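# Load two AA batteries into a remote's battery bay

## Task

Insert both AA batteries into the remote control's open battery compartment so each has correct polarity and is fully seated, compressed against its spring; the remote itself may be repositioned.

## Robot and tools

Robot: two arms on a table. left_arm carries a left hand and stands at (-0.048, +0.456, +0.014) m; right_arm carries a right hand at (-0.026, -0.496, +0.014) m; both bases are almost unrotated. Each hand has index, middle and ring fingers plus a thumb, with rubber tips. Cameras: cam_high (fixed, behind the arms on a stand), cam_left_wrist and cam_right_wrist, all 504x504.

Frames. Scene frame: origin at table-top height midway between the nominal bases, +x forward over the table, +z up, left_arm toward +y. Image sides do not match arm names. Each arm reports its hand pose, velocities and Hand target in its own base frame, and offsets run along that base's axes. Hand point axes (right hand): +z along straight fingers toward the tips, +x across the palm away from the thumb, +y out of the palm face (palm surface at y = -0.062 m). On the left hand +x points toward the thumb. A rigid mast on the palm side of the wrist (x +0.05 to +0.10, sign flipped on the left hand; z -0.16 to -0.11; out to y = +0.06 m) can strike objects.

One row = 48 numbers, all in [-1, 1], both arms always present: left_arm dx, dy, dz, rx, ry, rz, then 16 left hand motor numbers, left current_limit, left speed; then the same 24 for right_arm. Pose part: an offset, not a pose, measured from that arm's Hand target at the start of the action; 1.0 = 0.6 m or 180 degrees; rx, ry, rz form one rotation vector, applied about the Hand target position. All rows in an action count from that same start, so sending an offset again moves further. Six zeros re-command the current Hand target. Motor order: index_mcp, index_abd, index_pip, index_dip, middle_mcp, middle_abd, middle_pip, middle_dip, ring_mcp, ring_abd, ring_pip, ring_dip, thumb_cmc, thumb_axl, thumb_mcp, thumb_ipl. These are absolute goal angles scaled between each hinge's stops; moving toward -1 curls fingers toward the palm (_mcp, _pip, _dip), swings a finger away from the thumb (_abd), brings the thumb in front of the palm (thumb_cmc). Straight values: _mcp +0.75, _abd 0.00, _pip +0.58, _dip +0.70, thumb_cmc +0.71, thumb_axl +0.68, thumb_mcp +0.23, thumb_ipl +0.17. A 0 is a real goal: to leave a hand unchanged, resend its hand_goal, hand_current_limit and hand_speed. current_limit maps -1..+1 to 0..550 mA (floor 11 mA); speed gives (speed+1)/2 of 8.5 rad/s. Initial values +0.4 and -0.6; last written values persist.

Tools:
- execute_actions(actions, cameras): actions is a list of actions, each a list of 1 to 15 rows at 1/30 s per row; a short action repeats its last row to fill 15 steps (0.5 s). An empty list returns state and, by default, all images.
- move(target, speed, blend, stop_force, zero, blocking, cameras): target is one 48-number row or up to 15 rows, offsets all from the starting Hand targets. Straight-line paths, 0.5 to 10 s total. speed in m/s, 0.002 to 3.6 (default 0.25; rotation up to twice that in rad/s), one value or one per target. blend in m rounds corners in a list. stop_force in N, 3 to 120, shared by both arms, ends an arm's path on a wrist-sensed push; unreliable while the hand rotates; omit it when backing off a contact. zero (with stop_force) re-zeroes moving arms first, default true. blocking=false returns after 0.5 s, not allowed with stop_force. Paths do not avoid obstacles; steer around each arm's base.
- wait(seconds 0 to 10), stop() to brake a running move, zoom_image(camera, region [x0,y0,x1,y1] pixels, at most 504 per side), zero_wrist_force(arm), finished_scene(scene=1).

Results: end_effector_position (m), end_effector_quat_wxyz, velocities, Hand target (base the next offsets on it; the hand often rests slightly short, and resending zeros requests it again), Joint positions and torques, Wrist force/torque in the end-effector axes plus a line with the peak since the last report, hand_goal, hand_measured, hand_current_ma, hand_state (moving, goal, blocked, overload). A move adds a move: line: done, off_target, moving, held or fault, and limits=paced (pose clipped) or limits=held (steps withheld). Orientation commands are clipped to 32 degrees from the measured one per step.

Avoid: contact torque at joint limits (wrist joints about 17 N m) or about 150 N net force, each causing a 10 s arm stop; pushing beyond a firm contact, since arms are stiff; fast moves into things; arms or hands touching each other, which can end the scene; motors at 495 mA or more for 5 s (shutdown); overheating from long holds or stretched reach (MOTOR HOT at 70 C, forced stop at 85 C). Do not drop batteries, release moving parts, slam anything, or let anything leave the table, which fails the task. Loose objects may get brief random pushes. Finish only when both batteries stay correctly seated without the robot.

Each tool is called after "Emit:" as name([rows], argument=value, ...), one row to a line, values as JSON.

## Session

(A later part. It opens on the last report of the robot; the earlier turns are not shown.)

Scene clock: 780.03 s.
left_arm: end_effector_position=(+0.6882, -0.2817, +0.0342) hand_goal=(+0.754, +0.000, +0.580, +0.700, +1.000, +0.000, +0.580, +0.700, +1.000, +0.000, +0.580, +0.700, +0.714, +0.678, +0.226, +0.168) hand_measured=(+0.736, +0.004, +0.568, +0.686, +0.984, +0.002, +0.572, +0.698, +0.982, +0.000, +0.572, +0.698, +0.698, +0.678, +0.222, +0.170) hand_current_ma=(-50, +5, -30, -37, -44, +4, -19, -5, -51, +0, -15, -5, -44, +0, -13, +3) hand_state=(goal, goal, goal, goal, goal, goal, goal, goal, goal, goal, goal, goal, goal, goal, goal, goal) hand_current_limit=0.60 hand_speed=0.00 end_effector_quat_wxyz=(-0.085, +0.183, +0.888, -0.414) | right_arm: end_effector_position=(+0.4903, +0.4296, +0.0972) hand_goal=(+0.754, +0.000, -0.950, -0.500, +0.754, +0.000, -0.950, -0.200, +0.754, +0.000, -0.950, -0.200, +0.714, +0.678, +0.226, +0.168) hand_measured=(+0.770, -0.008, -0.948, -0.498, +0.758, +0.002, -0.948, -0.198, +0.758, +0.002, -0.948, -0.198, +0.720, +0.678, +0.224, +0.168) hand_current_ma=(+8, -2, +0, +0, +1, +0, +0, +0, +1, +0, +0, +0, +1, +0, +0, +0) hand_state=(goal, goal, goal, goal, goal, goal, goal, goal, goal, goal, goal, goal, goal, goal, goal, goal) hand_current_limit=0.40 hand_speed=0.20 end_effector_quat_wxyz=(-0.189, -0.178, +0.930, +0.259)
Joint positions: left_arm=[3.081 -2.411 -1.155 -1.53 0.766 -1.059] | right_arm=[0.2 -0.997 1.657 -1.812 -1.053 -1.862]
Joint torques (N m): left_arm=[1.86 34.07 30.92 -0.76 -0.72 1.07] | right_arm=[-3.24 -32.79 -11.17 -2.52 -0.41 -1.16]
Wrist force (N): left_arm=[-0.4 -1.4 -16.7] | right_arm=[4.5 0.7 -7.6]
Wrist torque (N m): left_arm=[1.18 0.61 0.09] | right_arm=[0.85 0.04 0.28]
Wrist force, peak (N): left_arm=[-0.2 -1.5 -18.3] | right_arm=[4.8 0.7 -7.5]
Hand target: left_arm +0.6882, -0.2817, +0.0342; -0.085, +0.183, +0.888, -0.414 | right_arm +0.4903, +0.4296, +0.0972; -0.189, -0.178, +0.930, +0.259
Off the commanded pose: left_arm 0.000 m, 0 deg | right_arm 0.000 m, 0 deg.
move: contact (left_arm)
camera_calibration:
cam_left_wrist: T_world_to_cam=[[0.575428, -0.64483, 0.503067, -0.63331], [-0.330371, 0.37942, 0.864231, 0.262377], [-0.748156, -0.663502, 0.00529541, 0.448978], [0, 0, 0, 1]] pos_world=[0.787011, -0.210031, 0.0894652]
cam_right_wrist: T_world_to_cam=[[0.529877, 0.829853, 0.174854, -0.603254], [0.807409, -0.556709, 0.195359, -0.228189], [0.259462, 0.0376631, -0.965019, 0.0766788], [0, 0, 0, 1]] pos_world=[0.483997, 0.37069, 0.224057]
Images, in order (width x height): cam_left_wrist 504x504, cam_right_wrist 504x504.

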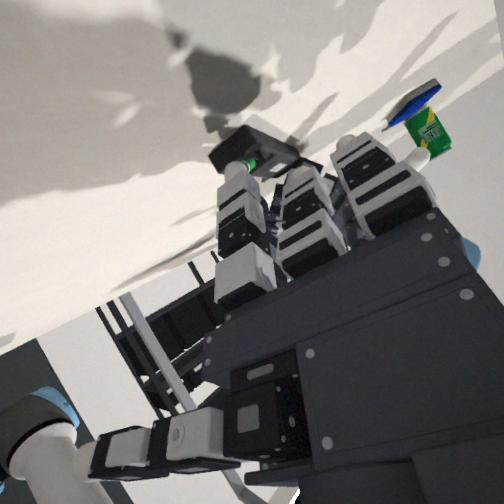

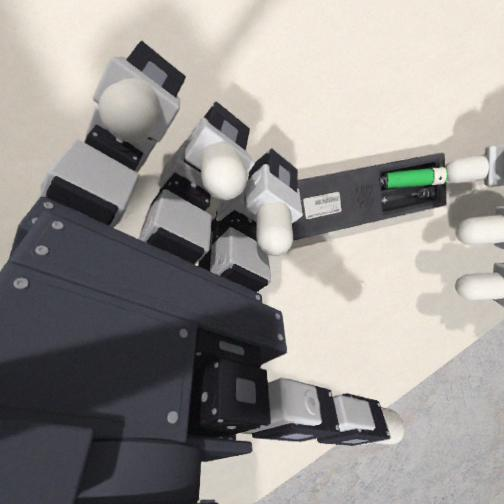

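Emit:
move(target=[-0.0010,-0.0023,0.002,0,0,0,0.754,0,0.58,0.70,1.0,0,0.58,0.7,1.0,0,0.58,0.7,0.714,0.678,0.226,0.168,0.7,0.0, 0,0,0,0,0,0, 0.754,0,-0.95,-0.5,0.754,0,-0.95,-0.2,0.754,0,-0.95,-0.2,0.714,0.678,0.226,0.168,0.4,0.2], speed=0.006, stop_force=10, cameras=["cam_left_wrist","cam_right_wrist"])

Emit:
zoom_image(camera="cam_left_wrist", region=[190, 90, 310, 210])

Emit:
zoom_image(camera="cam_right_wrist", region=[370, 130, 484, 244])

Scene clock: 803.03 s.
left_arm: end_effector_position=(+0.6876, -0.2831, +0.0354) hand_goal=(+0.754, +0.000, +0.580, +0.700, +1.000, +0.000, +0.580, +0.700, +1.000, +0.000, +0.580, +0.700, +0.714, +0.678, +0.226, +0.168) hand_measured=(+0.732, +0.004, +0.562, +0.682, +0.984, +0.002, +0.572, +0.698, +0.982, +0.000, +0.572, +0.698, +0.698, +0.678, +0.222, +0.170) hand_current_ma=(-65, +5, -47, -50, -44, +4, -19, -5, -51, +0, -15, -5, -44, +0, -13, +3) hand_state=(blocked, goal, goal, goal, goal, goal, goal, goal, goal, goal, goal, goal, goal, goal, goal, goal) hand_current_limit=0.70 hand_speed=0.00 end_effector_quat_wxyz=(-0.085, +0.183, +0.888, -0.414) | right_arm: end_effector_position=(+0.4903, +0.4296, +0.0972) hand_goal=(+0.754, +0.000, -0.950, -0.500, +0.754, +0.000, -0.950, -0.200, +0.754, +0.000, -0.950, -0.200, +0.714, +0.678, +0.226, +0.168) hand_measured=(+0.772, -0.010, -0.948, -0.498, +0.758, +0.002, -0.948, -0.198, +0.758, +0.002, -0.948, -0.198, +0.720, +0.678, +0.224, +0.168) hand_current_ma=(+9, -2, +0, +0, +1, +0, +0, +0, +1, +0, +0, +0, +1, +0, +0, +0) hand_state=(goal, goal, goal, goal, goal, goal, goal, goal, goal, goal, goal, goal, goal, goal, goal, goal) hand_current_limit=0.40 hand_speed=0.20 end_effector_quat_wxyz=(-0.189, -0.178, +0.930, +0.259)
Joint positions: left_arm=[3.079 -2.41 -1.156 -1.529 0.766 -1.062] | right_arm=[0.2 -0.997 1.657 -1.812 -1.053 -1.862]
Joint torques (N m): left_arm=[-18.18 47.98 1.74 2.2 -3.56 0.35] | right_arm=[-3.66 -32.74 -10.85 -2.38 -0.53 -1.38]
Wrist force (N): left_arm=[-0.4 -1.2 -17.2] | right_arm=[4.9 0.3 -8.1]
Wrist torque (N m): left_arm=[1.20 0.61 0.08] | right_arm=[0.84 0.06 0.31]
Wrist force, peak (N): left_arm=[-0.4 -1.1 -18.4] | right_arm=[5.7 0.4 -8.1]
Hand target: left_arm +0.6876, -0.2831, +0.0354; -0.085, +0.183, +0.888, -0.414 | right_arm +0.4903, +0.4296, +0.0972; -0.189, -0.178, +0.930, +0.259
Off the commanded pose: left_arm 0.000 m, 0 deg | right_arm 0.000 m, 0 deg.
move: done
camera_calibration:
cam_left_wrist: T_world_to_cam=[[0.575428, -0.64483, 0.503067, -0.634471], [-0.330371, 0.37942, 0.864231, 0.261673], [-0.748156, -0.663502, 0.00529541, 0.447594], [0, 0, 0, 1]] pos_world=[0.786411, -0.211431, 0.0906652]
cam_right_wrist: T_world_to_cam=[[0.529877, 0.829853, 0.174854, -0.603254], [0.807409, -0.556709, 0.195359, -0.228189], [0.259462, 0.0376631, -0.965019, 0.0766788], [0, 0, 0, 1]] pos_world=[0.483997, 0.37069, 0.224057]
Images, in order (width x height): cam_left_wrist 504x504, cam_right_wrist 504x504.

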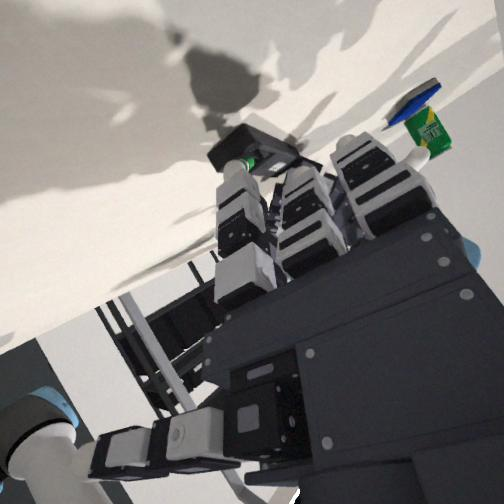

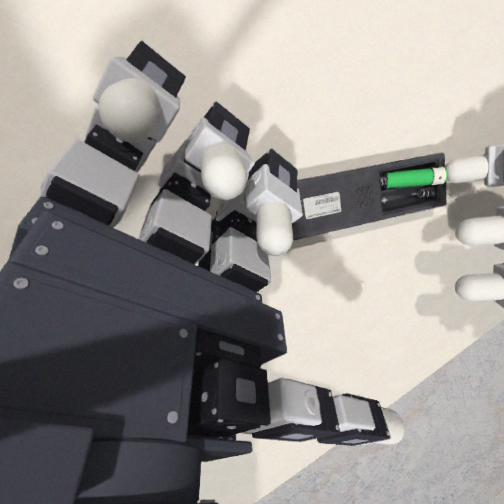

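Scaled by 4.200.

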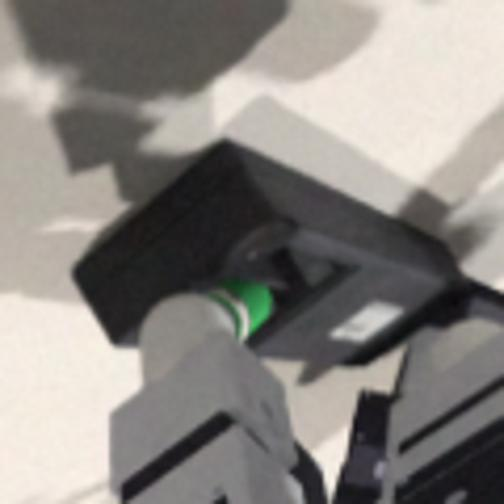

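Scaled by 4.421.

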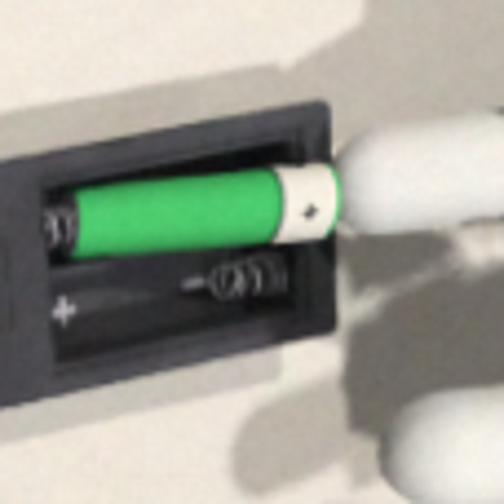

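Emit:
move([
  [0.0040,0.0092,0.01,0,0,0,0.754,0,0.58,0.70,1.0,0,0.58,0.7,1.0,0,0.58,0.7,0.714,0.678,0.226,0.168,0.7,0.0, 0,0,0,0,0,0, 0.754,0,-0.95,-0.5,0.754,0,-0.95,-0.2,0.754,0,-0.95,-0.2,0.714,0.678,0.226,0.168,0.4,0.2],
  [0.0040,0.0092,-0.0342,-0.0511,0.0219,0,0.754,0,0.58,0.70,1.0,0,0.58,0.7,1.0,0,0.58,0.7,0.714,0.678,0.226,0.168,0.7,0.0, 0,0,0,0,0,0, 0.754,0,-0.95,-0.5,0.754,0,-0.95,-0.2,0.754,0,-0.95,-0.2,0.714,0.678,0.226,0.168,0.4,0.2],
], speed=0.05, cameras=["cam_left_wrist","cam_right_wrist"])

Emit:
zoom_image(camera="cam_left_wrist", region=[190, 90, 310, 210])

Emit:
zoom_image(camera="cam_right_wrist", region=[370, 130, 484, 244])

Scene clock: 815.50 s.
left_arm: end_effector_position=(+0.6901, -0.2774, +0.0148) hand_goal=(+0.754, +0.000, +0.580, +0.700, +1.000, +0.000, +0.580, +0.700, +1.000, +0.000, +0.580, +0.700, +0.714, +0.678, +0.226, +0.168) hand_measured=(+0.738, +0.000, +0.576, +0.698, +0.984, +0.002, +0.572, +0.698, +0.982, +0.000, +0.572, +0.698, +0.698, +0.678, +0.222, +0.170) hand_current_ma=(-43, +1, -9, -5, -44, +4, -19, -5, -51, +0, -15, -5, -43, +0, -13, +3) hand_state=(goal, goal, goal, goal, goal, goal, goal, goal, goal, goal, goal, goal, goal, goal, goal, goal) hand_current_limit=0.70 hand_speed=0.00 end_effector_quat_wxyz=(-0.101, +0.175, +0.848, -0.490) end_effector_velocity=(+0.001, +0.002, +0.001) end_effector_angular_velocity=(+0.004, -0.003, +0.002) | right_arm: end_effector_position=(+0.4903, +0.4296, +0.0972) hand_goal=(+0.754, +0.000, -0.950, -0.500, +0.754, +0.000, -0.950, -0.200, +0.754, +0.000, -0.950, -0.200, +0.714, +0.678, +0.226, +0.168) hand_measured=(+0.762, -0.004, -0.948, -0.498, +0.758, +0.002, -0.948, -0.198, +0.758, +0.002, -0.948, -0.198, +0.720, +0.678, +0.224, +0.168) hand_current_ma=(+2, -1, +0, +0, +1, +0, +0, +0, +1, +0, +0, +0, +1, +0, +0, +0) hand_state=(goal, goal, goal, goal, goal, goal, goal, goal, goal, goal, goal, goal, goal, goal, goal, goal) hand_current_limit=0.40 hand_speed=0.20 end_effector_quat_wxyz=(-0.189, -0.178, +0.930, +0.259)
Joint positions: left_arm=[3.129 -2.481 -1.095 -1.723 0.644 -0.877] | right_arm=[0.2 -0.997 1.657 -1.812 -1.053 -1.862]
Joint velocities: left_arm=[0.002 0.002 0 0.006 0.003 -0.005] | right_arm=[within noise]
Joint torques (N m): left_arm=[-8.91 63.3 19.85 3.18 0.29 -1.14] | right_arm=[-2.76 -33.11 -10.99 -2.52 -0.33 -1.02]
Wrist force (N): left_arm=[-0.5 -0.4 0.7] | right_arm=[-0.7 2.0 -2.1]
Wrist torque (N m): left_arm=[-0.08 0.21 0.02] | right_arm=[0.31 -0.01 -0.18]
Wrist force, peak (N): left_arm=[-0.2 -1.2 -17.5] | right_arm=[5.5 0.7 -8.6]
Hand target: left_arm +0.6900, -0.2775, +0.0148; -0.101, +0.175, +0.848, -0.490 | right_arm +0.4903, +0.4296, +0.0972; -0.189, -0.178, +0.930, +0.259
Off the commanded pose: left_arm 0.000 m, 0 deg | right_arm 0.000 m, 0 deg.
move: done
camera_calibration:
cam_left_wrist: T_world_to_cam=[[0.612268, -0.55909, 0.559058, -0.624381], [-0.272548, 0.514504, 0.813021, 0.276519], [-0.74219, -0.650157, 0.162635, 0.450603], [0, 0, 0, 1]] pos_world=[0.792086, -0.198393, 0.0509657]
cam_right_wrist: T_world_to_cam=[[0.529877, 0.829853, 0.174854, -0.603254], [0.807409, -0.556709, 0.195359, -0.228189], [0.259462, 0.0376631, -0.965019, 0.0766788], [0, 0, 0, 1]] pos_world=[0.483997, 0.37069, 0.224057]
Images, in order (width x height): cam_left_wrist 504x504, cam_right_wrist 504x504.

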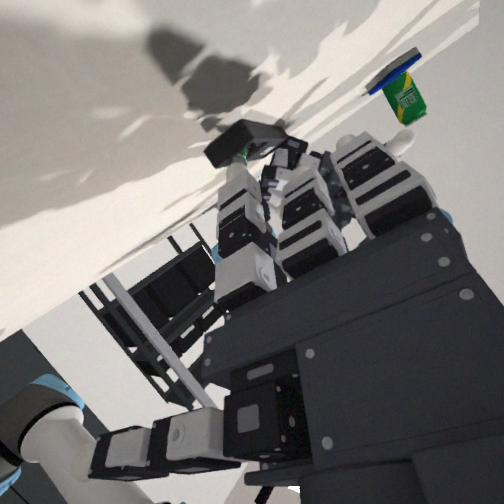

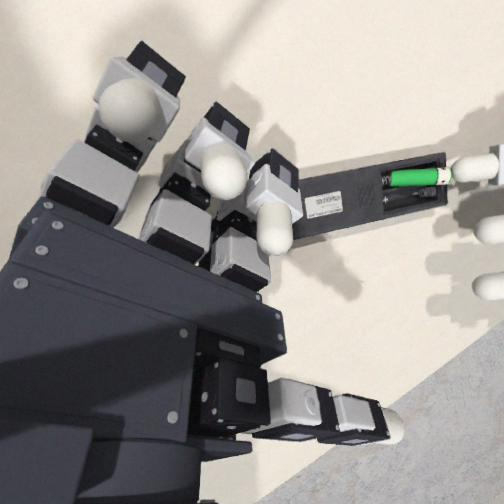

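Scaled by 4.200.

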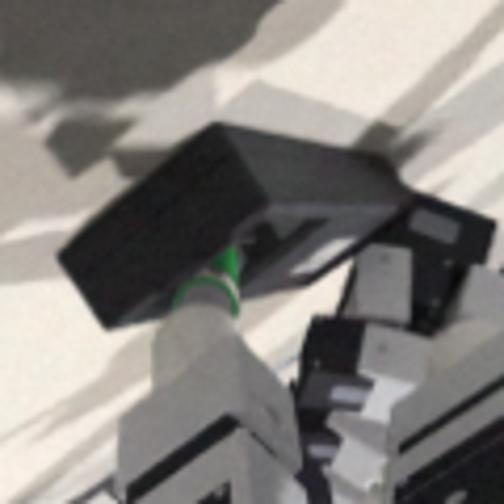

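Scaled by 4.421.

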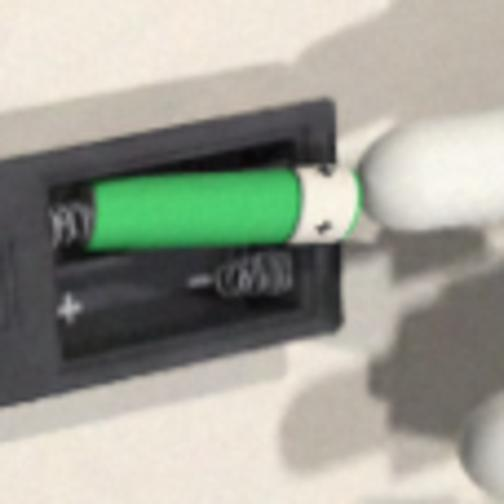

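Emit:
move(target=[0.0039,-0.0015,-0.0035,0,0,0,0.754,0,0.58,0.70,1.0,0,0.58,0.7,1.0,0,0.58,0.7,0.714,0.678,0.226,0.168,0.75,0.0, 0,0,0,0,0,0, 0.754,0,-0.95,-0.5,0.754,0,-0.95,-0.2,0.754,0,-0.95,-0.2,0.714,0.678,0.226,0.168,0.4,0.2], speed=0.03, cameras=[])

Emit:
move(target=[-0.0035,-0.0094,0,0,0,0,0.754,0,0.58,0.70,1.0,0,0.58,0.7,1.0,0,0.58,0.7,0.714,0.678,0.226,0.168,0.75,0.0, 0,0,0,0,0,0, 0.754,0,-0.95,-0.5,0.754,0,-0.95,-0.2,0.754,0,-0.95,-0.2,0.714,0.678,0.226,0.168,0.4,0.2], speed=0.008, stop_force=12, cameras=["cam_left_wrist","cam_right_wrist"])

Emit:
zoom_image(camera="cam_left_wrist", region=[190, 90, 310, 210])

Emit:
zoom_image(camera="cam_right_wrist", region=[370, 130, 484, 244])

Scene clock: 838.67 s.
left_arm: end_effector_position=(+0.6924, -0.2785, +0.0127) hand_goal=(+0.754, +0.000, +0.580, +0.700, +1.000, +0.000, +0.580, +0.700, +1.000, +0.000, +0.580, +0.700, +0.714, +0.678, +0.226, +0.168) hand_measured=(+0.748, +0.000, +0.580, +0.700, +0.984, +0.002, +0.572, +0.698, +0.982, +0.000, +0.572, +0.698, +0.698, +0.678, +0.222, +0.170) hand_current_ma=(-15, +1, -1, -1, -44, +4, -19, -5, -51, +0, -15, -5, -43, +0, -13, +3) hand_state=(goal, goal, goal, goal, goal, goal, goal, goal, goal, goal, goal, goal, goal, goal, goal, goal) hand_current_limit=0.75 hand_speed=0.00 end_effector_quat_wxyz=(-0.101, +0.175, +0.848, -0.490) | right_arm: end_effector_position=(+0.4903, +0.4296, +0.0972) hand_goal=(+0.754, +0.000, -0.950, -0.500, +0.754, +0.000, -0.950, -0.200, +0.754, +0.000, -0.950, -0.200, +0.714, +0.678, +0.226, +0.168) hand_measured=(+0.762, -0.004, -0.948, -0.498, +0.758, +0.002, -0.948, -0.198, +0.758, +0.002, -0.948, -0.198, +0.720, +0.678, +0.224, +0.168) hand_current_ma=(+2, -1, +0, +0, +1, +0, +0, +0, +1, +0, +0, +0, +1, +0, +0, +0) hand_state=(goal, goal, goal, goal, goal, goal, goal, goal, goal, goal, goal, goal, goal, goal, goal, goal) hand_current_limit=0.40 hand_speed=0.20 end_effector_quat_wxyz=(-0.189, -0.178, +0.930, +0.259)
Joint positions: left_arm=[3.128 -2.489 -1.085 -1.724 0.644 -0.878] | right_arm=[0.2 -0.997 1.657 -1.812 -1.053 -1.862]
Joint torques (N m): left_arm=[-11.94 53.91 26.41 -0.41 -3.77 -0.72] | right_arm=[-1.76 -33.17 -11.49 -2.6 -0.36 -1.2]
Wrist force (N): left_arm=[-0.6 -0.8 -0.2] | right_arm=[-0.6 2.6 -2.6]
Wrist torque (N m): left_arm=[0.01 0.23 0.01] | right_arm=[0.43 0.00 -0.16]
Wrist force, peak (N): left_arm=[-0.8 -0.4 0.8] | right_arm=[-0.6 2.6 -2.6]
Hand target: left_arm +0.6924, -0.2784, +0.0127; -0.101, +0.175, +0.848, -0.490 | right_arm +0.4903, +0.4296, +0.0972; -0.189, -0.178, +0.930, +0.259
Off the commanded pose: left_arm 0.000 m, 0 deg | right_arm 0.000 m, 0 deg.
move: done
No camera images: "cameras" was empty.

Scene clock: 840.03 s.
left_arm: end_effector_position=(+0.6902, -0.2841, +0.0127) hand_goal=(+0.754, +0.000, +0.580, +0.700, +1.000, +0.000, +0.580, +0.700, +1.000, +0.000, +0.580, +0.700, +0.714, +0.678, +0.226, +0.168) hand_measured=(+0.736, +0.010, +0.572, +0.696, +0.984, +0.002, +0.572, +0.698, +0.982, +0.000, +0.572, +0.698, +0.698, +0.678, +0.222, +0.170) hand_current_ma=(-54, +18, -18, -7, -44, +4, -19, -5, -51, +0, -15, -5, -43, +0, -13, +3) hand_state=(goal, goal, goal, goal, goal, goal, goal, goal, goal, goal, goal, goal, goal, goal, goal, goal) hand_current_limit=0.75 hand_speed=0.00 end_effector_quat_wxyz=(-0.101, +0.175, +0.848, -0.490) | right_arm: end_effector_position=(+0.4903, +0.4296, +0.0972) hand_goal=(+0.754, +0.000, -0.950, -0.500, +0.754, +0.000, -0.950, -0.200, +0.754, +0.000, -0.950, -0.200, +0.714, +0.678, +0.226, +0.168) hand_measured=(+0.764, -0.006, -0.948, -0.498, +0.758, +0.002, -0.948, -0.198, +0.758, +0.002, -0.948, -0.198, +0.720, +0.678, +0.224, +0.168) hand_current_ma=(+4, -1, +0, +0, +1, +0, +0, +0, +1, +0, +0, +0, +1, +0, +0, +0) hand_state=(goal, goal, goal, goal, goal, goal, goal, goal, goal, goal, goal, goal, goal, goal, goal, goal) hand_current_limit=0.40 hand_speed=0.20 end_effector_quat_wxyz=(-0.189, -0.178, +0.930, +0.259)
Joint positions: left_arm=[3.121 -2.486 -1.093 -1.711 0.64 -0.888] | right_arm=[0.2 -0.997 1.657 -1.812 -1.053 -1.862]
Joint torques (N m): left_arm=[0.88 58.37 18.46 -0.43 -2.86 0.91] | right_arm=[-2.69 -33.11 -11.7 -2.38 -0.4 -1.29]
Wrist force (N): left_arm=[0.2 0.3 -4.4] | right_arm=[2.0 1.0 -3.9]
Wrist torque (N m): left_arm=[0.27 0.36 0.08] | right_arm=[0.51 0.01 0.07]
Wrist force, peak (N): left_arm=[0.0 0.1 -4.8] | right_arm=[2.0 1.0 -3.9]
Hand target: left_arm +0.6903, -0.2841, +0.0127; -0.101, +0.175, +0.848, -0.490 | right_arm +0.4903, +0.4296, +0.0972; -0.189, -0.178, +0.930, +0.259
Off the commanded pose: left_arm 0.000 m, 0 deg | right_arm 0.000 m, 0 deg.
move: done
camera_calibration:
cam_left_wrist: T_world_to_cam=[[0.612001, -0.559418, 0.559023, -0.626923], [-0.272455, 0.514449, 0.813087, 0.281531], [-0.742444, -0.649919, 0.162427, 0.446905], [0, 0, 0, 1]] pos_world=[0.792184, -0.205093, 0.0489651]
cam_right_wrist: T_world_to_cam=[[0.529877, 0.829853, 0.174854, -0.603254], [0.807409, -0.556709, 0.195359, -0.228189], [0.259462, 0.0376631, -0.965019, 0.0766788], [0, 0, 0, 1]] pos_world=[0.483997, 0.37069, 0.224057]
Images, in order (width x height): cam_left_wrist 504x504, cam_right_wrist 504x504.

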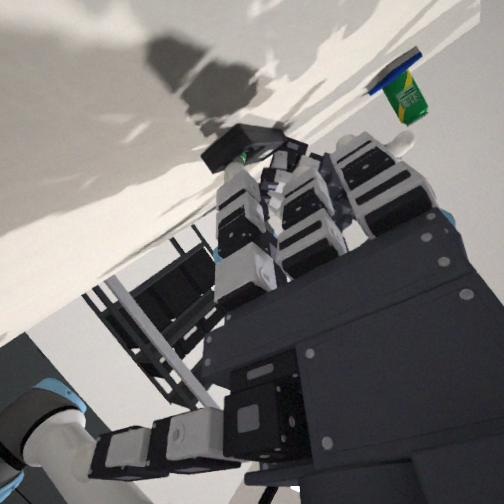

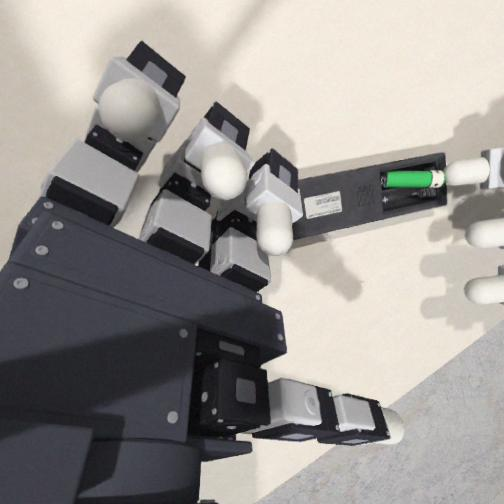

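Scaled by 4.200.

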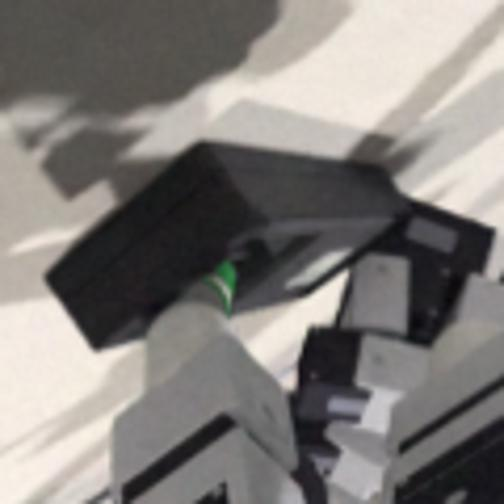

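Scaled by 4.421.

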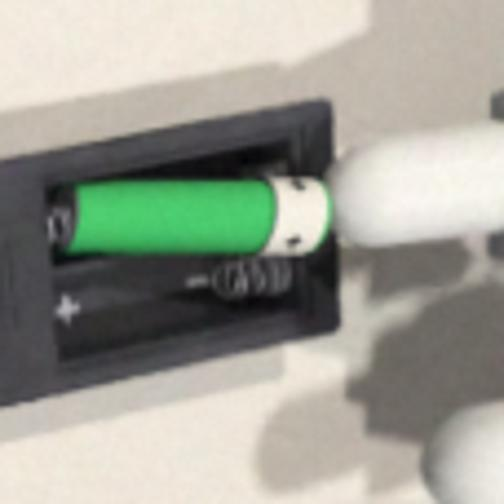

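Emit:
move([
  [0.0058,0.0157,0,0,0,0,0.754,0,0.58,0.70,1.0,0,0.58,0.7,1.0,0,0.58,0.7,0.714,0.678,0.226,0.168,0.75,0.0, 0,0,0,0,0,0, 0.754,0,-0.95,-0.5,0.754,0,-0.95,-0.2,0.754,0,-0.95,-0.2,0.714,0.678,0.226,0.168,0.4,0.2],
  [0.037,0.004,0.015,0,0,0,0.754,0,0.58,0.70,1.0,0,0.58,0.7,1.0,0,0.58,0.7,0.714,0.678,0.226,0.168,0.75,0.0, 0,0,0,0,0,0, 0.754,0,-0.95,-0.5,0.754,0,-0.95,-0.2,0.754,0,-0.95,-0.2,0.714,0.678,0.226,0.168,0.4,0.2],
  [0.0212,-0.0457,0.015,0,0,0,0.754,0,0.58,0.70,1.0,0,0.58,0.7,1.0,0,0.58,0.7,0.714,0.678,0.226,0.168,0.75,0.0, 0,0,0,0,0,0, 0.754,0,-0.95,-0.5,0.754,0,-0.95,-0.2,0.754,0,-0.95,-0.2,0.714,0.678,0.226,0.168,0.4,0.2],
], speed=0.03, blend=[0.0,0.003,0.0], cameras=["cam_left_wrist","cam_right_wrist"])

Emit:
zoom_image(camera="cam_left_wrist", region=[190, 90, 310, 210])

Emit:
zoom_image(camera="cam_right_wrist", region=[370, 130, 484, 244])

Scene clock: 864.57 s.
left_arm: end_effector_position=(+0.7029, -0.3117, +0.0217) hand_goal=(+0.754, +0.000, +0.580, +0.700, +1.000, +0.000, +0.580, +0.700, +1.000, +0.000, +0.580, +0.700, +0.714, +0.678, +0.226, +0.168) hand_measured=(+0.736, +0.004, +0.574, +0.696, +0.984, +0.002, +0.572, +0.698, +0.982, +0.000, +0.572, +0.698, +0.698, +0.678, +0.222, +0.170) hand_current_ma=(-53, +5, -14, -7, -44, +4, -19, -5, -51, +0, -15, -5, -43, +0, -13, +3) hand_state=(goal, goal, goal, goal, goal, goal, goal, goal, goal, goal, goal, goal, goal, goal, goal, goal) hand_current_limit=0.75 hand_speed=0.00 end_effector_quat_wxyz=(-0.101, +0.175, +0.848, -0.490) | right_arm: end_effector_position=(+0.4903, +0.4296, +0.0972) hand_goal=(+0.754, +0.000, -0.950, -0.500, +0.754, +0.000, -0.950, -0.200, +0.754, +0.000, -0.950, -0.200, +0.714, +0.678, +0.226, +0.168) hand_measured=(+0.762, -0.004, -0.948, -0.498, +0.758, +0.002, -0.948, -0.198, +0.758, +0.002, -0.948, -0.198, +0.720, +0.678, +0.224, +0.168) hand_current_ma=(+3, -1, +0, +0, +1, +0, +0, +0, +1, +0, +0, +0, +1, +0, +0, +0) hand_state=(goal, goal, goal, goal, goal, goal, goal, goal, goal, goal, goal, goal, goal, goal, goal, goal) hand_current_limit=0.40 hand_speed=0.20 end_effector_quat_wxyz=(-0.189, -0.178, +0.930, +0.259)
Joint positions: left_arm=[3.086 -2.52 -1.011 -1.719 0.621 -0.938] | right_arm=[0.2 -0.997 1.657 -1.812 -1.053 -1.862]
Joint torques (N m): left_arm=[8.84 62.23 20.85 -0.42 -1.48 1.15] | right_arm=[-2.51 -33.61 -12.16 -2.52 -0.5 -1.07]
Wrist force (N): left_arm=[-0.7 -0.4 1.3] | right_arm=[-0.6 2.4 -2.1]
Wrist torque (N m): left_arm=[-0.14 0.22 0.09] | right_arm=[0.36 -0.01 -0.16]
Wrist force, peak (N): left_arm=[0.1 0.0 -4.9] | right_arm=[1.9 1.3 -4.1]
Hand target: left_arm +0.7030, -0.3115, +0.0217; -0.101, +0.175, +0.848, -0.490 | right_arm +0.4903, +0.4296, +0.0972; -0.189, -0.178, +0.930, +0.259
Off the commanded pose: left_arm 0.000 m, 0 deg | right_arm 0.000 m, 0 deg.
move: done
camera_calibration:
cam_left_wrist: T_world_to_cam=[[0.611985, -0.559389, 0.559069, -0.655089], [-0.272489, 0.51448, 0.813056, 0.291882], [-0.742445, -0.649918, 0.162427, 0.436861], [0, 0, 0, 1]] pos_world=[0.804785, -0.232693, 0.0579653]
cam_right_wrist: T_world_to_cam=[[0.529877, 0.829853, 0.174854, -0.603254], [0.807409, -0.556709, 0.195359, -0.228189], [0.259462, 0.0376631, -0.965019, 0.0766788], [0, 0, 0, 1]] pos_world=[0.483997, 0.37069, 0.224057]
Images, in order (width x height): cam_left_wrist 504x504, cam_right_wrist 504x504.

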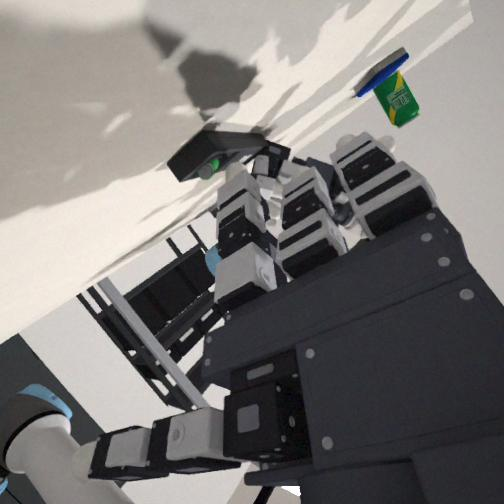

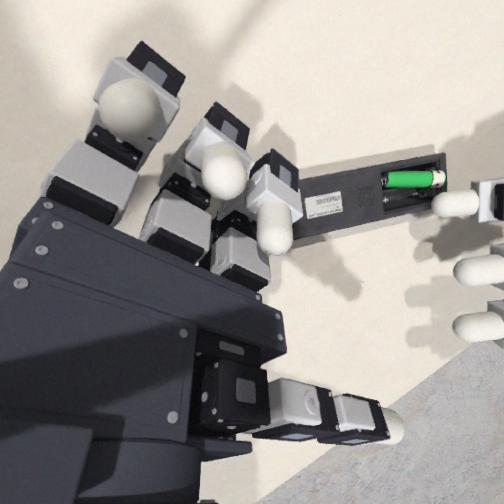

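Scaled by 4.200.

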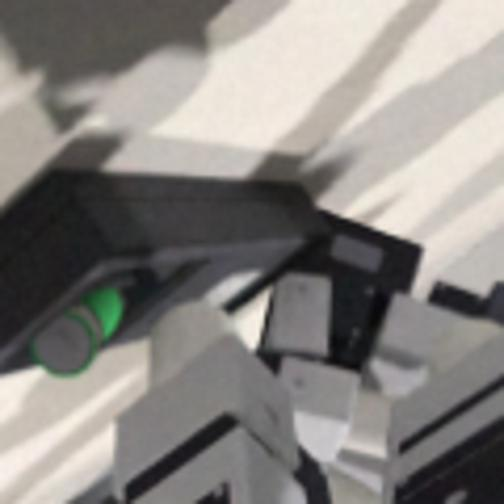

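Scaled by 4.421.

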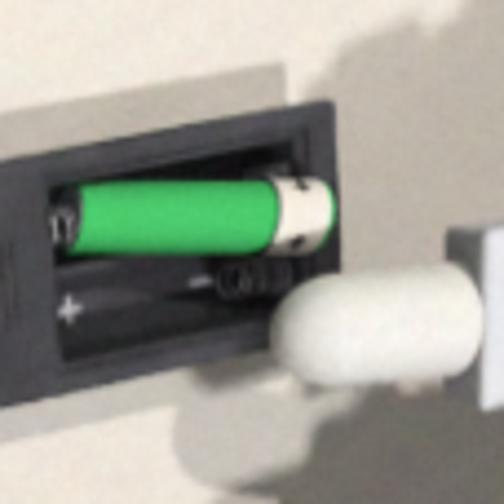

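Emit:
move(target=[-0.0020,0.0187,-0.02,0,0,0,0.754,0,0.58,0.70,1.0,0,0.58,0.7,1.0,0,0.58,0.7,0.714,0.678,0.226,0.168,0.75,0.0, 0,0,0,0,0,0, 0.754,0,-0.95,-0.5,0.754,0,-0.95,-0.2,0.754,0,-0.95,-0.2,0.714,0.678,0.226,0.168,0.4,0.2], speed=0.03, stop_force=4, cameras=["cam_left_wrist","cam_right_wrist"])

Emit:
zoom_image(camera="cam_left_wrist", region=[190, 90, 310, 210])

Emit:
zoom_image(camera="cam_right_wrist", region=[370, 130, 484, 244])

Scene clock: 886.47 s.
left_arm: end_effector_position=(+0.7018, -0.3003, +0.0097) hand_goal=(+0.754, +0.000, +0.580, +0.700, +1.000, +0.000, +0.580, +0.700, +1.000, +0.000, +0.580, +0.700, +0.714, +0.678, +0.226, +0.168) hand_measured=(+0.746, -0.002, +0.578, +0.698, +0.984, +0.002, +0.572, +0.698, +0.982, +0.000, +0.572, +0.698, +0.698, +0.678, +0.222, +0.170) hand_current_ma=(-18, -2, -2, -2, -44, +4, -19, -5, -51, +0, -15, -5, -43, +0, -13, +3) hand_state=(goal, goal, goal, goal, goal, goal, goal, goal, goal, goal, goal, goal, goal, goal, goal, goal) hand_current_limit=0.75 hand_speed=0.00 end_effector_quat_wxyz=(-0.101, +0.175, +0.848, -0.490) | right_arm: end_effector_position=(+0.4903, +0.4296, +0.0972) hand_goal=(+0.754, +0.000, -0.950, -0.500, +0.754, +0.000, -0.950, -0.200, +0.754, +0.000, -0.950, -0.200, +0.714, +0.678, +0.226, +0.168) hand_measured=(+0.762, -0.004, -0.948, -0.498, +0.758, +0.002, -0.948, -0.198, +0.758, +0.002, -0.948, -0.198, +0.720, +0.678, +0.224, +0.168) hand_current_ma=(+3, +0, +0, +0, +1, +0, +0, +0, +1, +0, +0, +0, +1, +0, +0, +0) hand_state=(goal, goal, goal, goal, goal, goal, goal, goal, goal, goal, goal, goal, goal, goal, goal, goal) hand_current_limit=0.40 hand_speed=0.20 end_effector_quat_wxyz=(-0.189, -0.178, +0.930, +0.259)
Joint positions: left_arm=[3.1 -2.525 -1.031 -1.711 0.629 -0.917] | right_arm=[0.2 -0.997 1.657 -1.812 -1.053 -1.862]
Joint torques (N m): left_arm=[-11.54 66.37 37.43 -0.18 -2.51 -1.06] | right_arm=[-2.76 -34.1 -11.29 -2.48 -0.42 -1.15]
Wrist force (N): left_arm=[-0.6 -0.5 1.3] | right_arm=[-1.0 2.2 -2.1]
Wrist torque (N m): left_arm=[-0.12 0.18 0.04] | right_arm=[0.35 -0.01 -0.19]
Wrist force, peak (N): left_arm=[-0.7 -0.9 1.4] | right_arm=[-0.8 2.4 -2.8]
Hand target: left_arm +0.7018, -0.3003, +0.0097; -0.101, +0.175, +0.848, -0.490 | right_arm +0.4903, +0.4296, +0.0972; -0.189, -0.178, +0.930, +0.259
Off the commanded pose: left_arm 0.000 m, 0 deg | right_arm 0.000 m, 0 deg.
move: done
camera_calibration:
cam_left_wrist: T_world_to_cam=[[0.612045, -0.559374, 0.559018, -0.641316], [-0.272578, 0.514348, 0.81311, 0.295462], [-0.742363, -0.650036, 0.162331, 0.445381], [0, 0, 0, 1]] pos_world=[0.803685, -0.221193, 0.0459649]
cam_right_wrist: T_world_to_cam=[[0.529877, 0.829853, 0.174854, -0.603254], [0.807409, -0.556709, 0.195359, -0.228189], [0.259462, 0.0376631, -0.965019, 0.0766788], [0, 0, 0, 1]] pos_world=[0.483997, 0.37069, 0.224057]
Images, in order (width x height): cam_left_wrist 504x504, cam_right_wrist 504x504.

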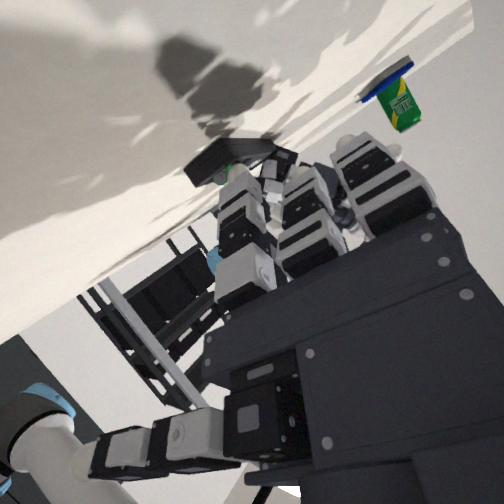

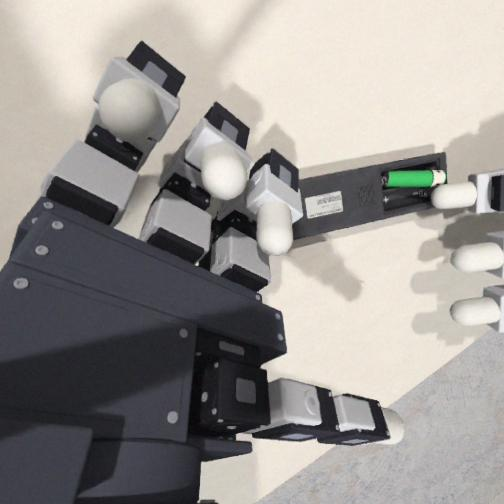

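Scaled by 4.200.

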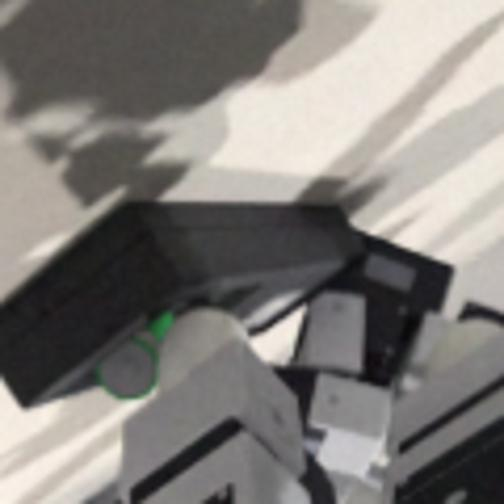

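Scaled by 4.421.

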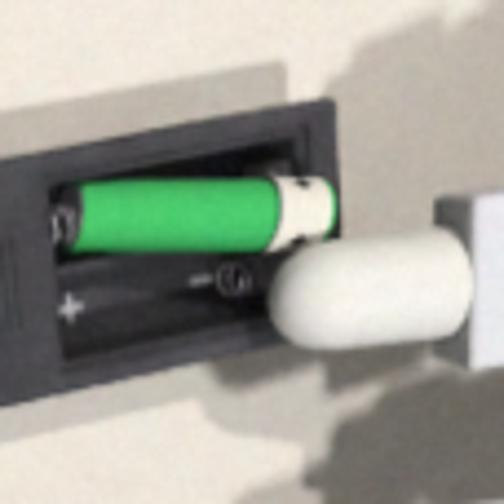

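Emit:
move(target=[-0.0109,0.0041,0,0,0,0,0.754,0,0.58,0.70,1.0,0,0.58,0.7,1.0,0,0.58,0.7,0.714,0.678,0.226,0.168,0.75,0.0, 0,0,0,0,0,0, 0.754,0,-0.95,-0.5,0.754,0,-0.95,-0.2,0.754,0,-0.95,-0.2,0.714,0.678,0.226,0.168,0.4,0.2], speed=0.01, stop_force=4, cameras=["cam_left_wrist","cam_right_wrist"])

Emit:
zoom_image(camera="cam_left_wrist", region=[190, 90, 310, 210])

Emit:
zoom_image(camera="cam_right_wrist", region=[370, 130, 484, 244])

Scene clock: 894.17 s.
left_arm: end_effector_position=(+0.6952, -0.2978, +0.0097) hand_goal=(+0.754, +0.000, +0.580, +0.700, +1.000, +0.000, +0.580, +0.700, +1.000, +0.000, +0.580, +0.700, +0.714, +0.678, +0.226, +0.168) hand_measured=(+0.746, -0.004, +0.578, +0.698, +0.984, +0.002, +0.572, +0.698, +0.982, +0.000, +0.572, +0.698, +0.698, +0.678, +0.222, +0.170) hand_current_ma=(-18, -5, -2, -2, -44, +4, -19, -5, -51, +0, -15, -5, -43, +0, -13, +3) hand_state=(goal, goal, goal, goal, goal, goal, goal, goal, goal, goal, goal, goal, goal, goal, goal, goal) hand_current_limit=0.75 hand_speed=0.00 end_effector_quat_wxyz=(-0.101, +0.175, +0.848, -0.490) | right_arm: end_effector_position=(+0.4903, +0.4296, +0.0972) hand_goal=(+0.754, +0.000, -0.950, -0.500, +0.754, +0.000, -0.950, -0.200, +0.754, +0.000, -0.950, -0.200, +0.714, +0.678, +0.226, +0.168) hand_measured=(+0.762, -0.002, -0.948, -0.498, +0.758, +0.002, -0.948, -0.198, +0.758, +0.002, -0.948, -0.198, +0.720, +0.678, +0.224, +0.168) hand_current_ma=(+3, +0, +0, +0, +1, +0, +0, +0, +1, +0, +0, +0, +1, +0, +0, +0) hand_state=(goal, goal, goal, goal, goal, goal, goal, goal, goal, goal, goal, goal, goal, goal, goal, goal) hand_current_limit=0.40 hand_speed=0.20 end_effector_quat_wxyz=(-0.189, -0.178, +0.930, +0.259)
Joint positions: left_arm=[3.103 -2.507 -1.064 -1.698 0.63 -0.913] | right_arm=[0.2 -0.997 1.657 -1.812 -1.053 -1.862]
Joint torques (N m): left_arm=[-0.16 45.13 36.41 -0.33 -0.82 -1.01] | right_arm=[-1.38 -33.85 -12.1 -2.49 -0.36 -1.15]
Wrist force (N): left_arm=[-0.8 -0.7 1.3] | right_arm=[-1.2 2.1 -2.0]
Wrist torque (N m): left_arm=[-0.14 0.21 0.02] | right_arm=[0.35 0.00 -0.20]
Wrist force, peak (N): left_arm=[-1.0 -0.8 1.4] | right_arm=[-1.2 2.5 -2.2]
Hand target: left_arm +0.6952, -0.2978, +0.0097; -0.101, +0.175, +0.848, -0.490 | right_arm +0.4903, +0.4296, +0.0972; -0.189, -0.178, +0.930, +0.259
Off the commanded pose: left_arm 0.000 m, 0 deg | right_arm 0.000 m, 0 deg.
move: done
camera_calibration:
cam_left_wrist: T_world_to_cam=[[0.612045, -0.559374, 0.559018, -0.635995], [-0.272578, 0.514348, 0.81311, 0.292456], [-0.742363, -0.650036, 0.162331, 0.442116], [0, 0, 0, 1]] pos_world=[0.797185, -0.218793, 0.0459649]
cam_right_wrist: T_world_to_cam=[[0.529877, 0.829853, 0.174854, -0.603254], [0.807409, -0.556709, 0.195359, -0.228189], [0.259462, 0.0376631, -0.965019, 0.0766788], [0, 0, 0, 1]] pos_world=[0.483997, 0.37069, 0.224057]
Images, in order (width x height): cam_left_wrist 504x504, cam_right_wrist 504x504.

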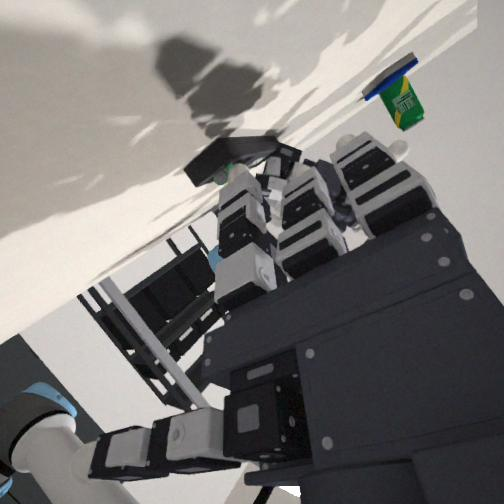

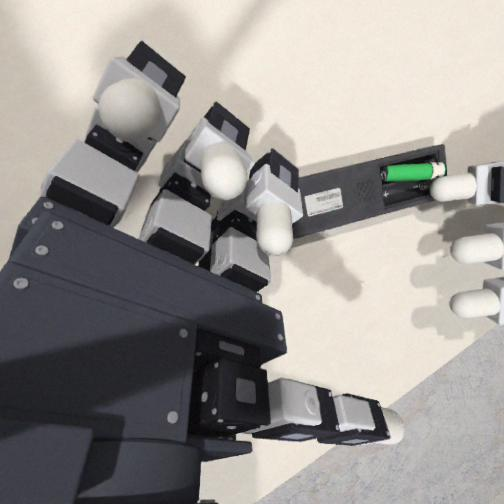

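Scaled by 4.200.

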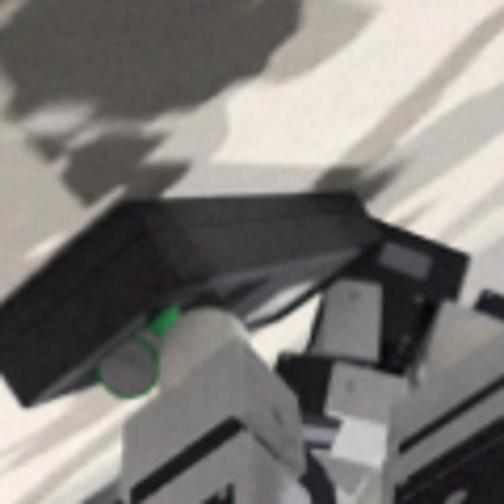

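Scaled by 4.421.

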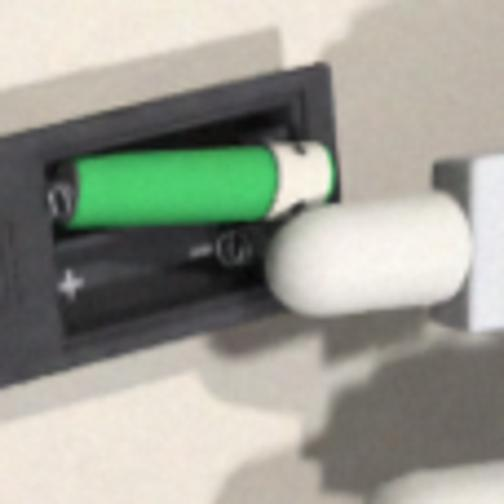

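Emit:
move([
  [0.0047,-0.0018,0,0,0,0,0.754,0,0.58,0.70,1.0,0,0.58,0.7,1.0,0,0.58,0.7,0.714,0.678,0.226,0.168,0.75,0.0, 0,0,0.075,0,0,0, 0.754,0,-0.95,-0.5,0.754,0,-0.95,-0.2,0.754,0,-0.95,-0.2,0.714,0.678,0.226,0.168,0.4,0.2],
  [0.0047,-0.0018,0,0,0,0,0.754,0,0.58,0.70,1.0,0,0.58,0.7,1.0,0,0.58,0.7,0.714,0.678,0.226,0.168,0.75,0.0, 0.064,0.0727,0.075,0,0,0, 0.754,0,-0.95,-0.5,0.754,0,-0.95,-0.2,0.754,0,-0.95,-0.2,0.714,0.678,0.226,0.168,0.4,0.2],
], speed=0.08, cameras=["cam_high","cam_right_wrist"])

Emit:
zoom_image(camera="cam_high", region=[200, 210, 300, 310])

Scene clock: 913.33 s.
left_arm: end_effector_position=(+0.6981, -0.2989, +0.0097) hand_goal=(+0.754, +0.000, +0.580, +0.700, +1.000, +0.000, +0.580, +0.700, +1.000, +0.000, +0.580, +0.700, +0.714, +0.678, +0.226, +0.168) hand_measured=(+0.746, -0.004, +0.578, +0.698, +0.984, +0.002, +0.572, +0.698, +0.982, +0.000, +0.572, +0.698, +0.698, +0.678, +0.222, +0.170) hand_current_ma=(-18, -5, -2, -2, -44, +4, -19, -5, -51, +0, -15, -5, -43, +0, -13, +3) hand_state=(goal, goal, goal, goal, goal, goal, goal, goal, goal, goal, goal, goal, goal, goal, goal, goal) hand_current_limit=0.75 hand_speed=0.00 end_effector_quat_wxyz=(-0.101, +0.175, +0.848, -0.490) | right_arm: end_effector_position=(+0.5286, +0.4733, +0.1421) hand_goal=(+0.754, +0.000, -0.950, -0.500, +0.754, +0.000, -0.950, -0.200, +0.754, +0.000, -0.950, -0.200, +0.714, +0.678, +0.226, +0.168) hand_measured=(+0.762, -0.002, -0.948, -0.498, +0.758, +0.002, -0.948, -0.198, +0.758, +0.002, -0.948, -0.198, +0.720, +0.678, +0.224, +0.168) hand_current_ma=(+3, +0, +0, +0, +1, +0, +0, +0, +1, +0, +0, +0, +1, +0, +0, +0) hand_state=(goal, goal, goal, goal, goal, goal, goal, goal, goal, goal, goal, goal, goal, goal, goal, goal) hand_current_limit=0.40 hand_speed=0.20 end_effector_quat_wxyz=(-0.189, -0.178, +0.930, +0.260)
Joint positions: left_arm=[3.102 -2.515 -1.05 -1.703 0.63 -0.915] | right_arm=[0.252 -0.947 1.441 -1.674 -1.032 -1.807]
Joint torques (N m): left_arm=[-5.53 63.96 7.03 2.67 -3.36 0.93] | right_arm=[-10.03 -61.51 -18.17 -3.27 -1.38 -1.43]
Wrist force (N): left_arm=[-0.6 -0.4 1.4] | right_arm=[-1.2 1.9 -1.8]
Wrist torque (N m): left_arm=[-0.15 0.20 0.03] | right_arm=[0.28 -0.02 -0.21]
Wrist force, peak (N): left_arm=[-0.7 -0.6 1.5] | right_arm=[-1.2 2.5 -2.3]
Hand target: left_arm +0.6981, -0.2989, +0.0097; -0.101, +0.175, +0.848, -0.490 | right_arm +0.5287, +0.4733, +0.1422; -0.189, -0.178, +0.930, +0.259
Off the commanded pose: left_arm 0.000 m, 0 deg | right_arm 0.000 m, 0 deg.
move: done
camera_calibration:
cam_right_wrist: T_world_to_cam=[[0.529856, 0.829884, 0.174773, -0.667631], [0.807513, -0.556656, 0.19508, -0.243713], [0.259182, 0.0377672, -0.96509, 0.108622], [0, 0, 0, 1]] pos_world=[0.522397, 0.41429, 0.269057]
Images, in order (width x height): cam_high 504x504, cam_right_wrist 504x504.

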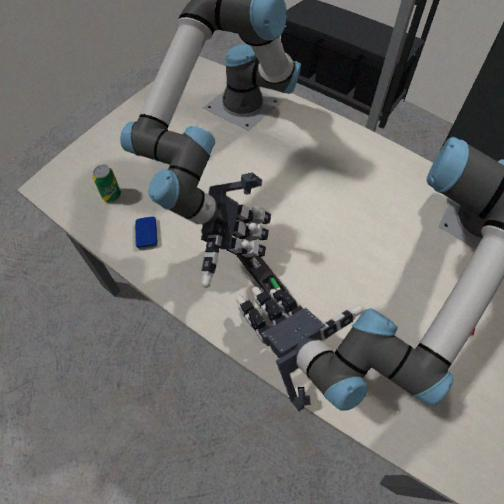

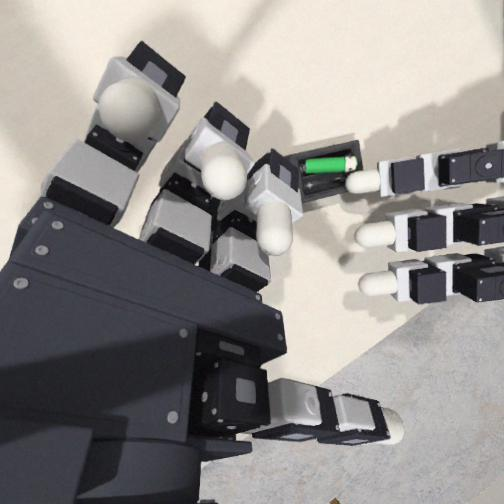

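Scaled by 5.040.

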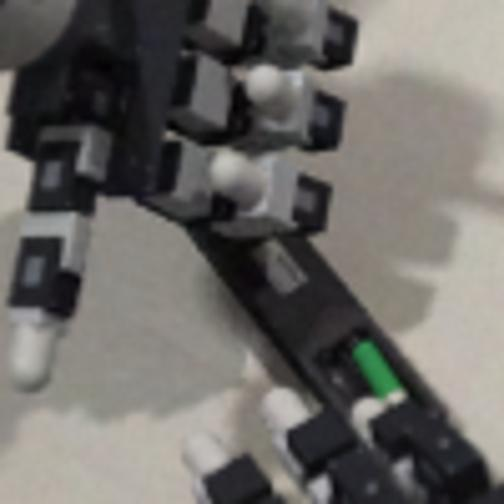

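Emit:
move(target=[0,0,0,0,0,0,0.754,0,0.58,0.70,1.0,0,0.58,0.7,1.0,0,0.58,0.7,0.714,0.678,0.226,0.168,0.75,0.0, 0,0,-0.075,0,0,0, 0.754,0,-0.95,-0.5,0.754,0,-0.95,-0.2,0.754,0,-0.95,-0.2,0.714,0.678,0.226,0.168,0.4,0.2], speed=0.02, stop_force=12, cameras=["cam_high","cam_right_wrist","cam_left_wrist"])

Emit:
zoom_image(camera="cam_high", region=[200, 210, 300, 310])

Emit:
zoom_image(camera="cam_right_wrist", region=[270, 120, 390, 240])

Scene clock: 920.40 s.
left_arm: end_effector_position=(+0.6981, -0.2989, +0.0097) hand_goal=(+0.754, +0.000, +0.580, +0.700, +1.000, +0.000, +0.580, +0.700, +1.000, +0.000, +0.580, +0.700, +0.714, +0.678, +0.226, +0.168) hand_measured=(+0.746, -0.004, +0.578, +0.698, +0.984, +0.002, +0.572, +0.698, +0.982, +0.000, +0.572, +0.698, +0.698, +0.678, +0.222, +0.170) hand_current_ma=(-18, -5, -2, -2, -44, +4, -19, -5, -51, +0, -15, -5, -43, +0, -13, +3) hand_state=(goal, goal, goal, goal, goal, goal, goal, goal, goal, goal, goal, goal, goal, goal, goal, goal) hand_current_limit=0.75 hand_speed=0.00 end_effector_quat_wxyz=(-0.101, +0.175, +0.848, -0.490) | right_arm: end_effector_position=(+0.5287, +0.4732, +0.1113) hand_goal=(+0.754, +0.000, -0.950, -0.500, +0.754, +0.000, -0.950, -0.200, +0.754, +0.000, -0.950, -0.200, +0.714, +0.678, +0.226, +0.168) hand_measured=(+0.770, -0.002, -0.948, -0.498, +0.758, +0.002, -0.948, -0.198, +0.758, +0.002, -0.948, -0.198, +0.720, +0.678, +0.224, +0.168) hand_current_ma=(+8, +0, +0, +0, +1, +0, +0, +0, +1, +0, +0, +0, +1, +0, +0, +0) hand_state=(goal, goal, goal, goal, goal, goal, goal, goal, goal, goal, goal, goal, goal, goal, goal, goal) hand_current_limit=0.40 hand_speed=0.20 end_effector_quat_wxyz=(-0.189, -0.178, +0.930, +0.259)
Joint positions: left_arm=[3.102 -2.515 -1.05 -1.703 0.63 -0.915] | right_arm=[0.252 -0.91 1.467 -1.738 -1.032 -1.807]
Joint torques (N m): left_arm=[6.82 67.18 5.76 2.82 -1.65 1.01] | right_arm=[-0.88 -58.83 -27.92 -1.96 -0.97 -0.8]
Wrist force (N): left_arm=[-0.6 -0.4 1.1] | right_arm=[-0.9 4.9 -6.8]
Wrist torque (N m): left_arm=[-0.12 0.20 0.03] | right_arm=[0.72 -0.10 -0.18]
Wrist force, peak (N): left_arm=[-0.5 -0.6 1.6] | right_arm=[3.4 9.6 -17.3]
Hand target: left_arm +0.6981, -0.2989, +0.0097; -0.101, +0.175, +0.848, -0.490 | right_arm +0.5287, +0.4733, +0.1113; -0.189, -0.178, +0.930, +0.259 (not the last commanded pose)
Off the commanded pose: left_arm 0.000 m, 0 deg | right_arm 0.014 m, 0 deg.
move: contact (right_arm)
camera_calibration:
cam_left_wrist: T_world_to_cam=[[0.612045, -0.559374, 0.559018, -0.638324], [-0.272578, 0.514348, 0.81311, 0.293785], [-0.742363, -0.650036, 0.162331, 0.443479], [0, 0, 0, 1]] pos_world=[0.799985, -0.219893, 0.0459649]
cam_right_wrist: T_world_to_cam=[[0.529838, 0.829835, 0.175058, -0.662269], [0.807367, -0.556729, 0.195476, -0.237673], [0.259672, 0.0377654, -0.964958, 0.0785129], [0, 0, 0, 1]] pos_world=[0.522398, 0.41429, 0.238156]

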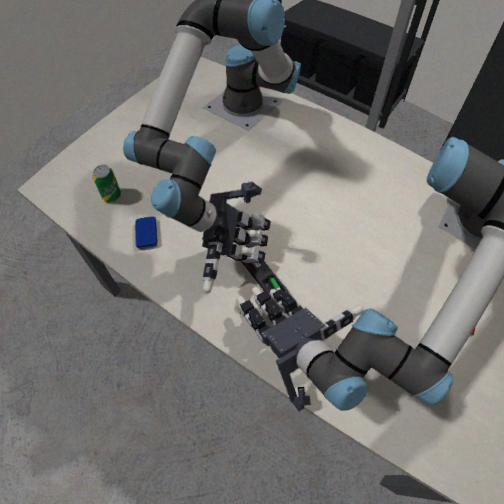

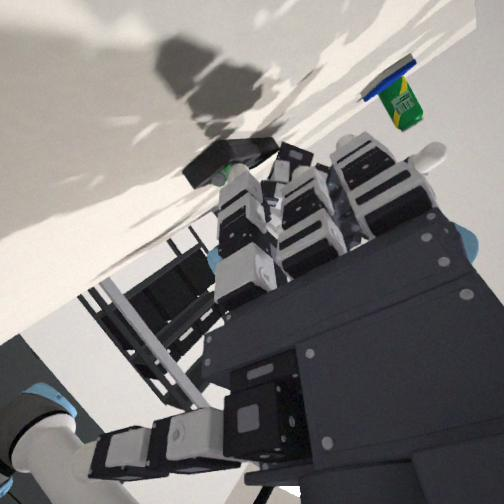

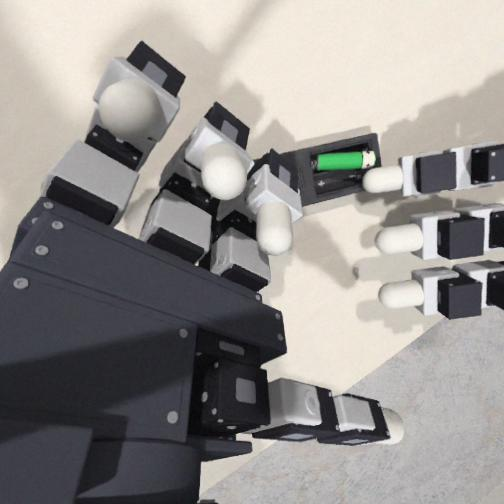

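Scaled by 5.040.

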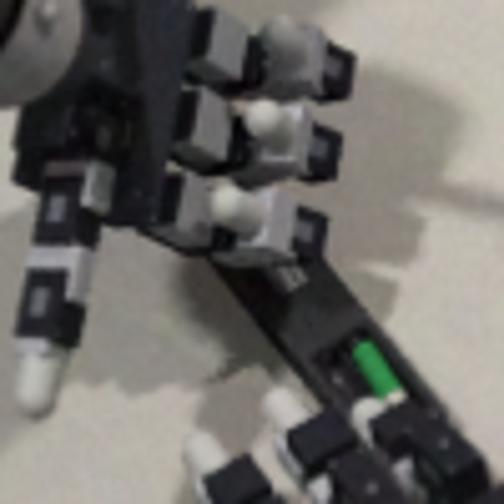

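Scaled by 4.200.

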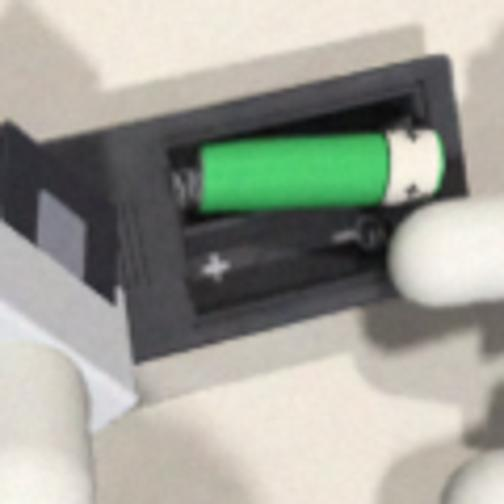

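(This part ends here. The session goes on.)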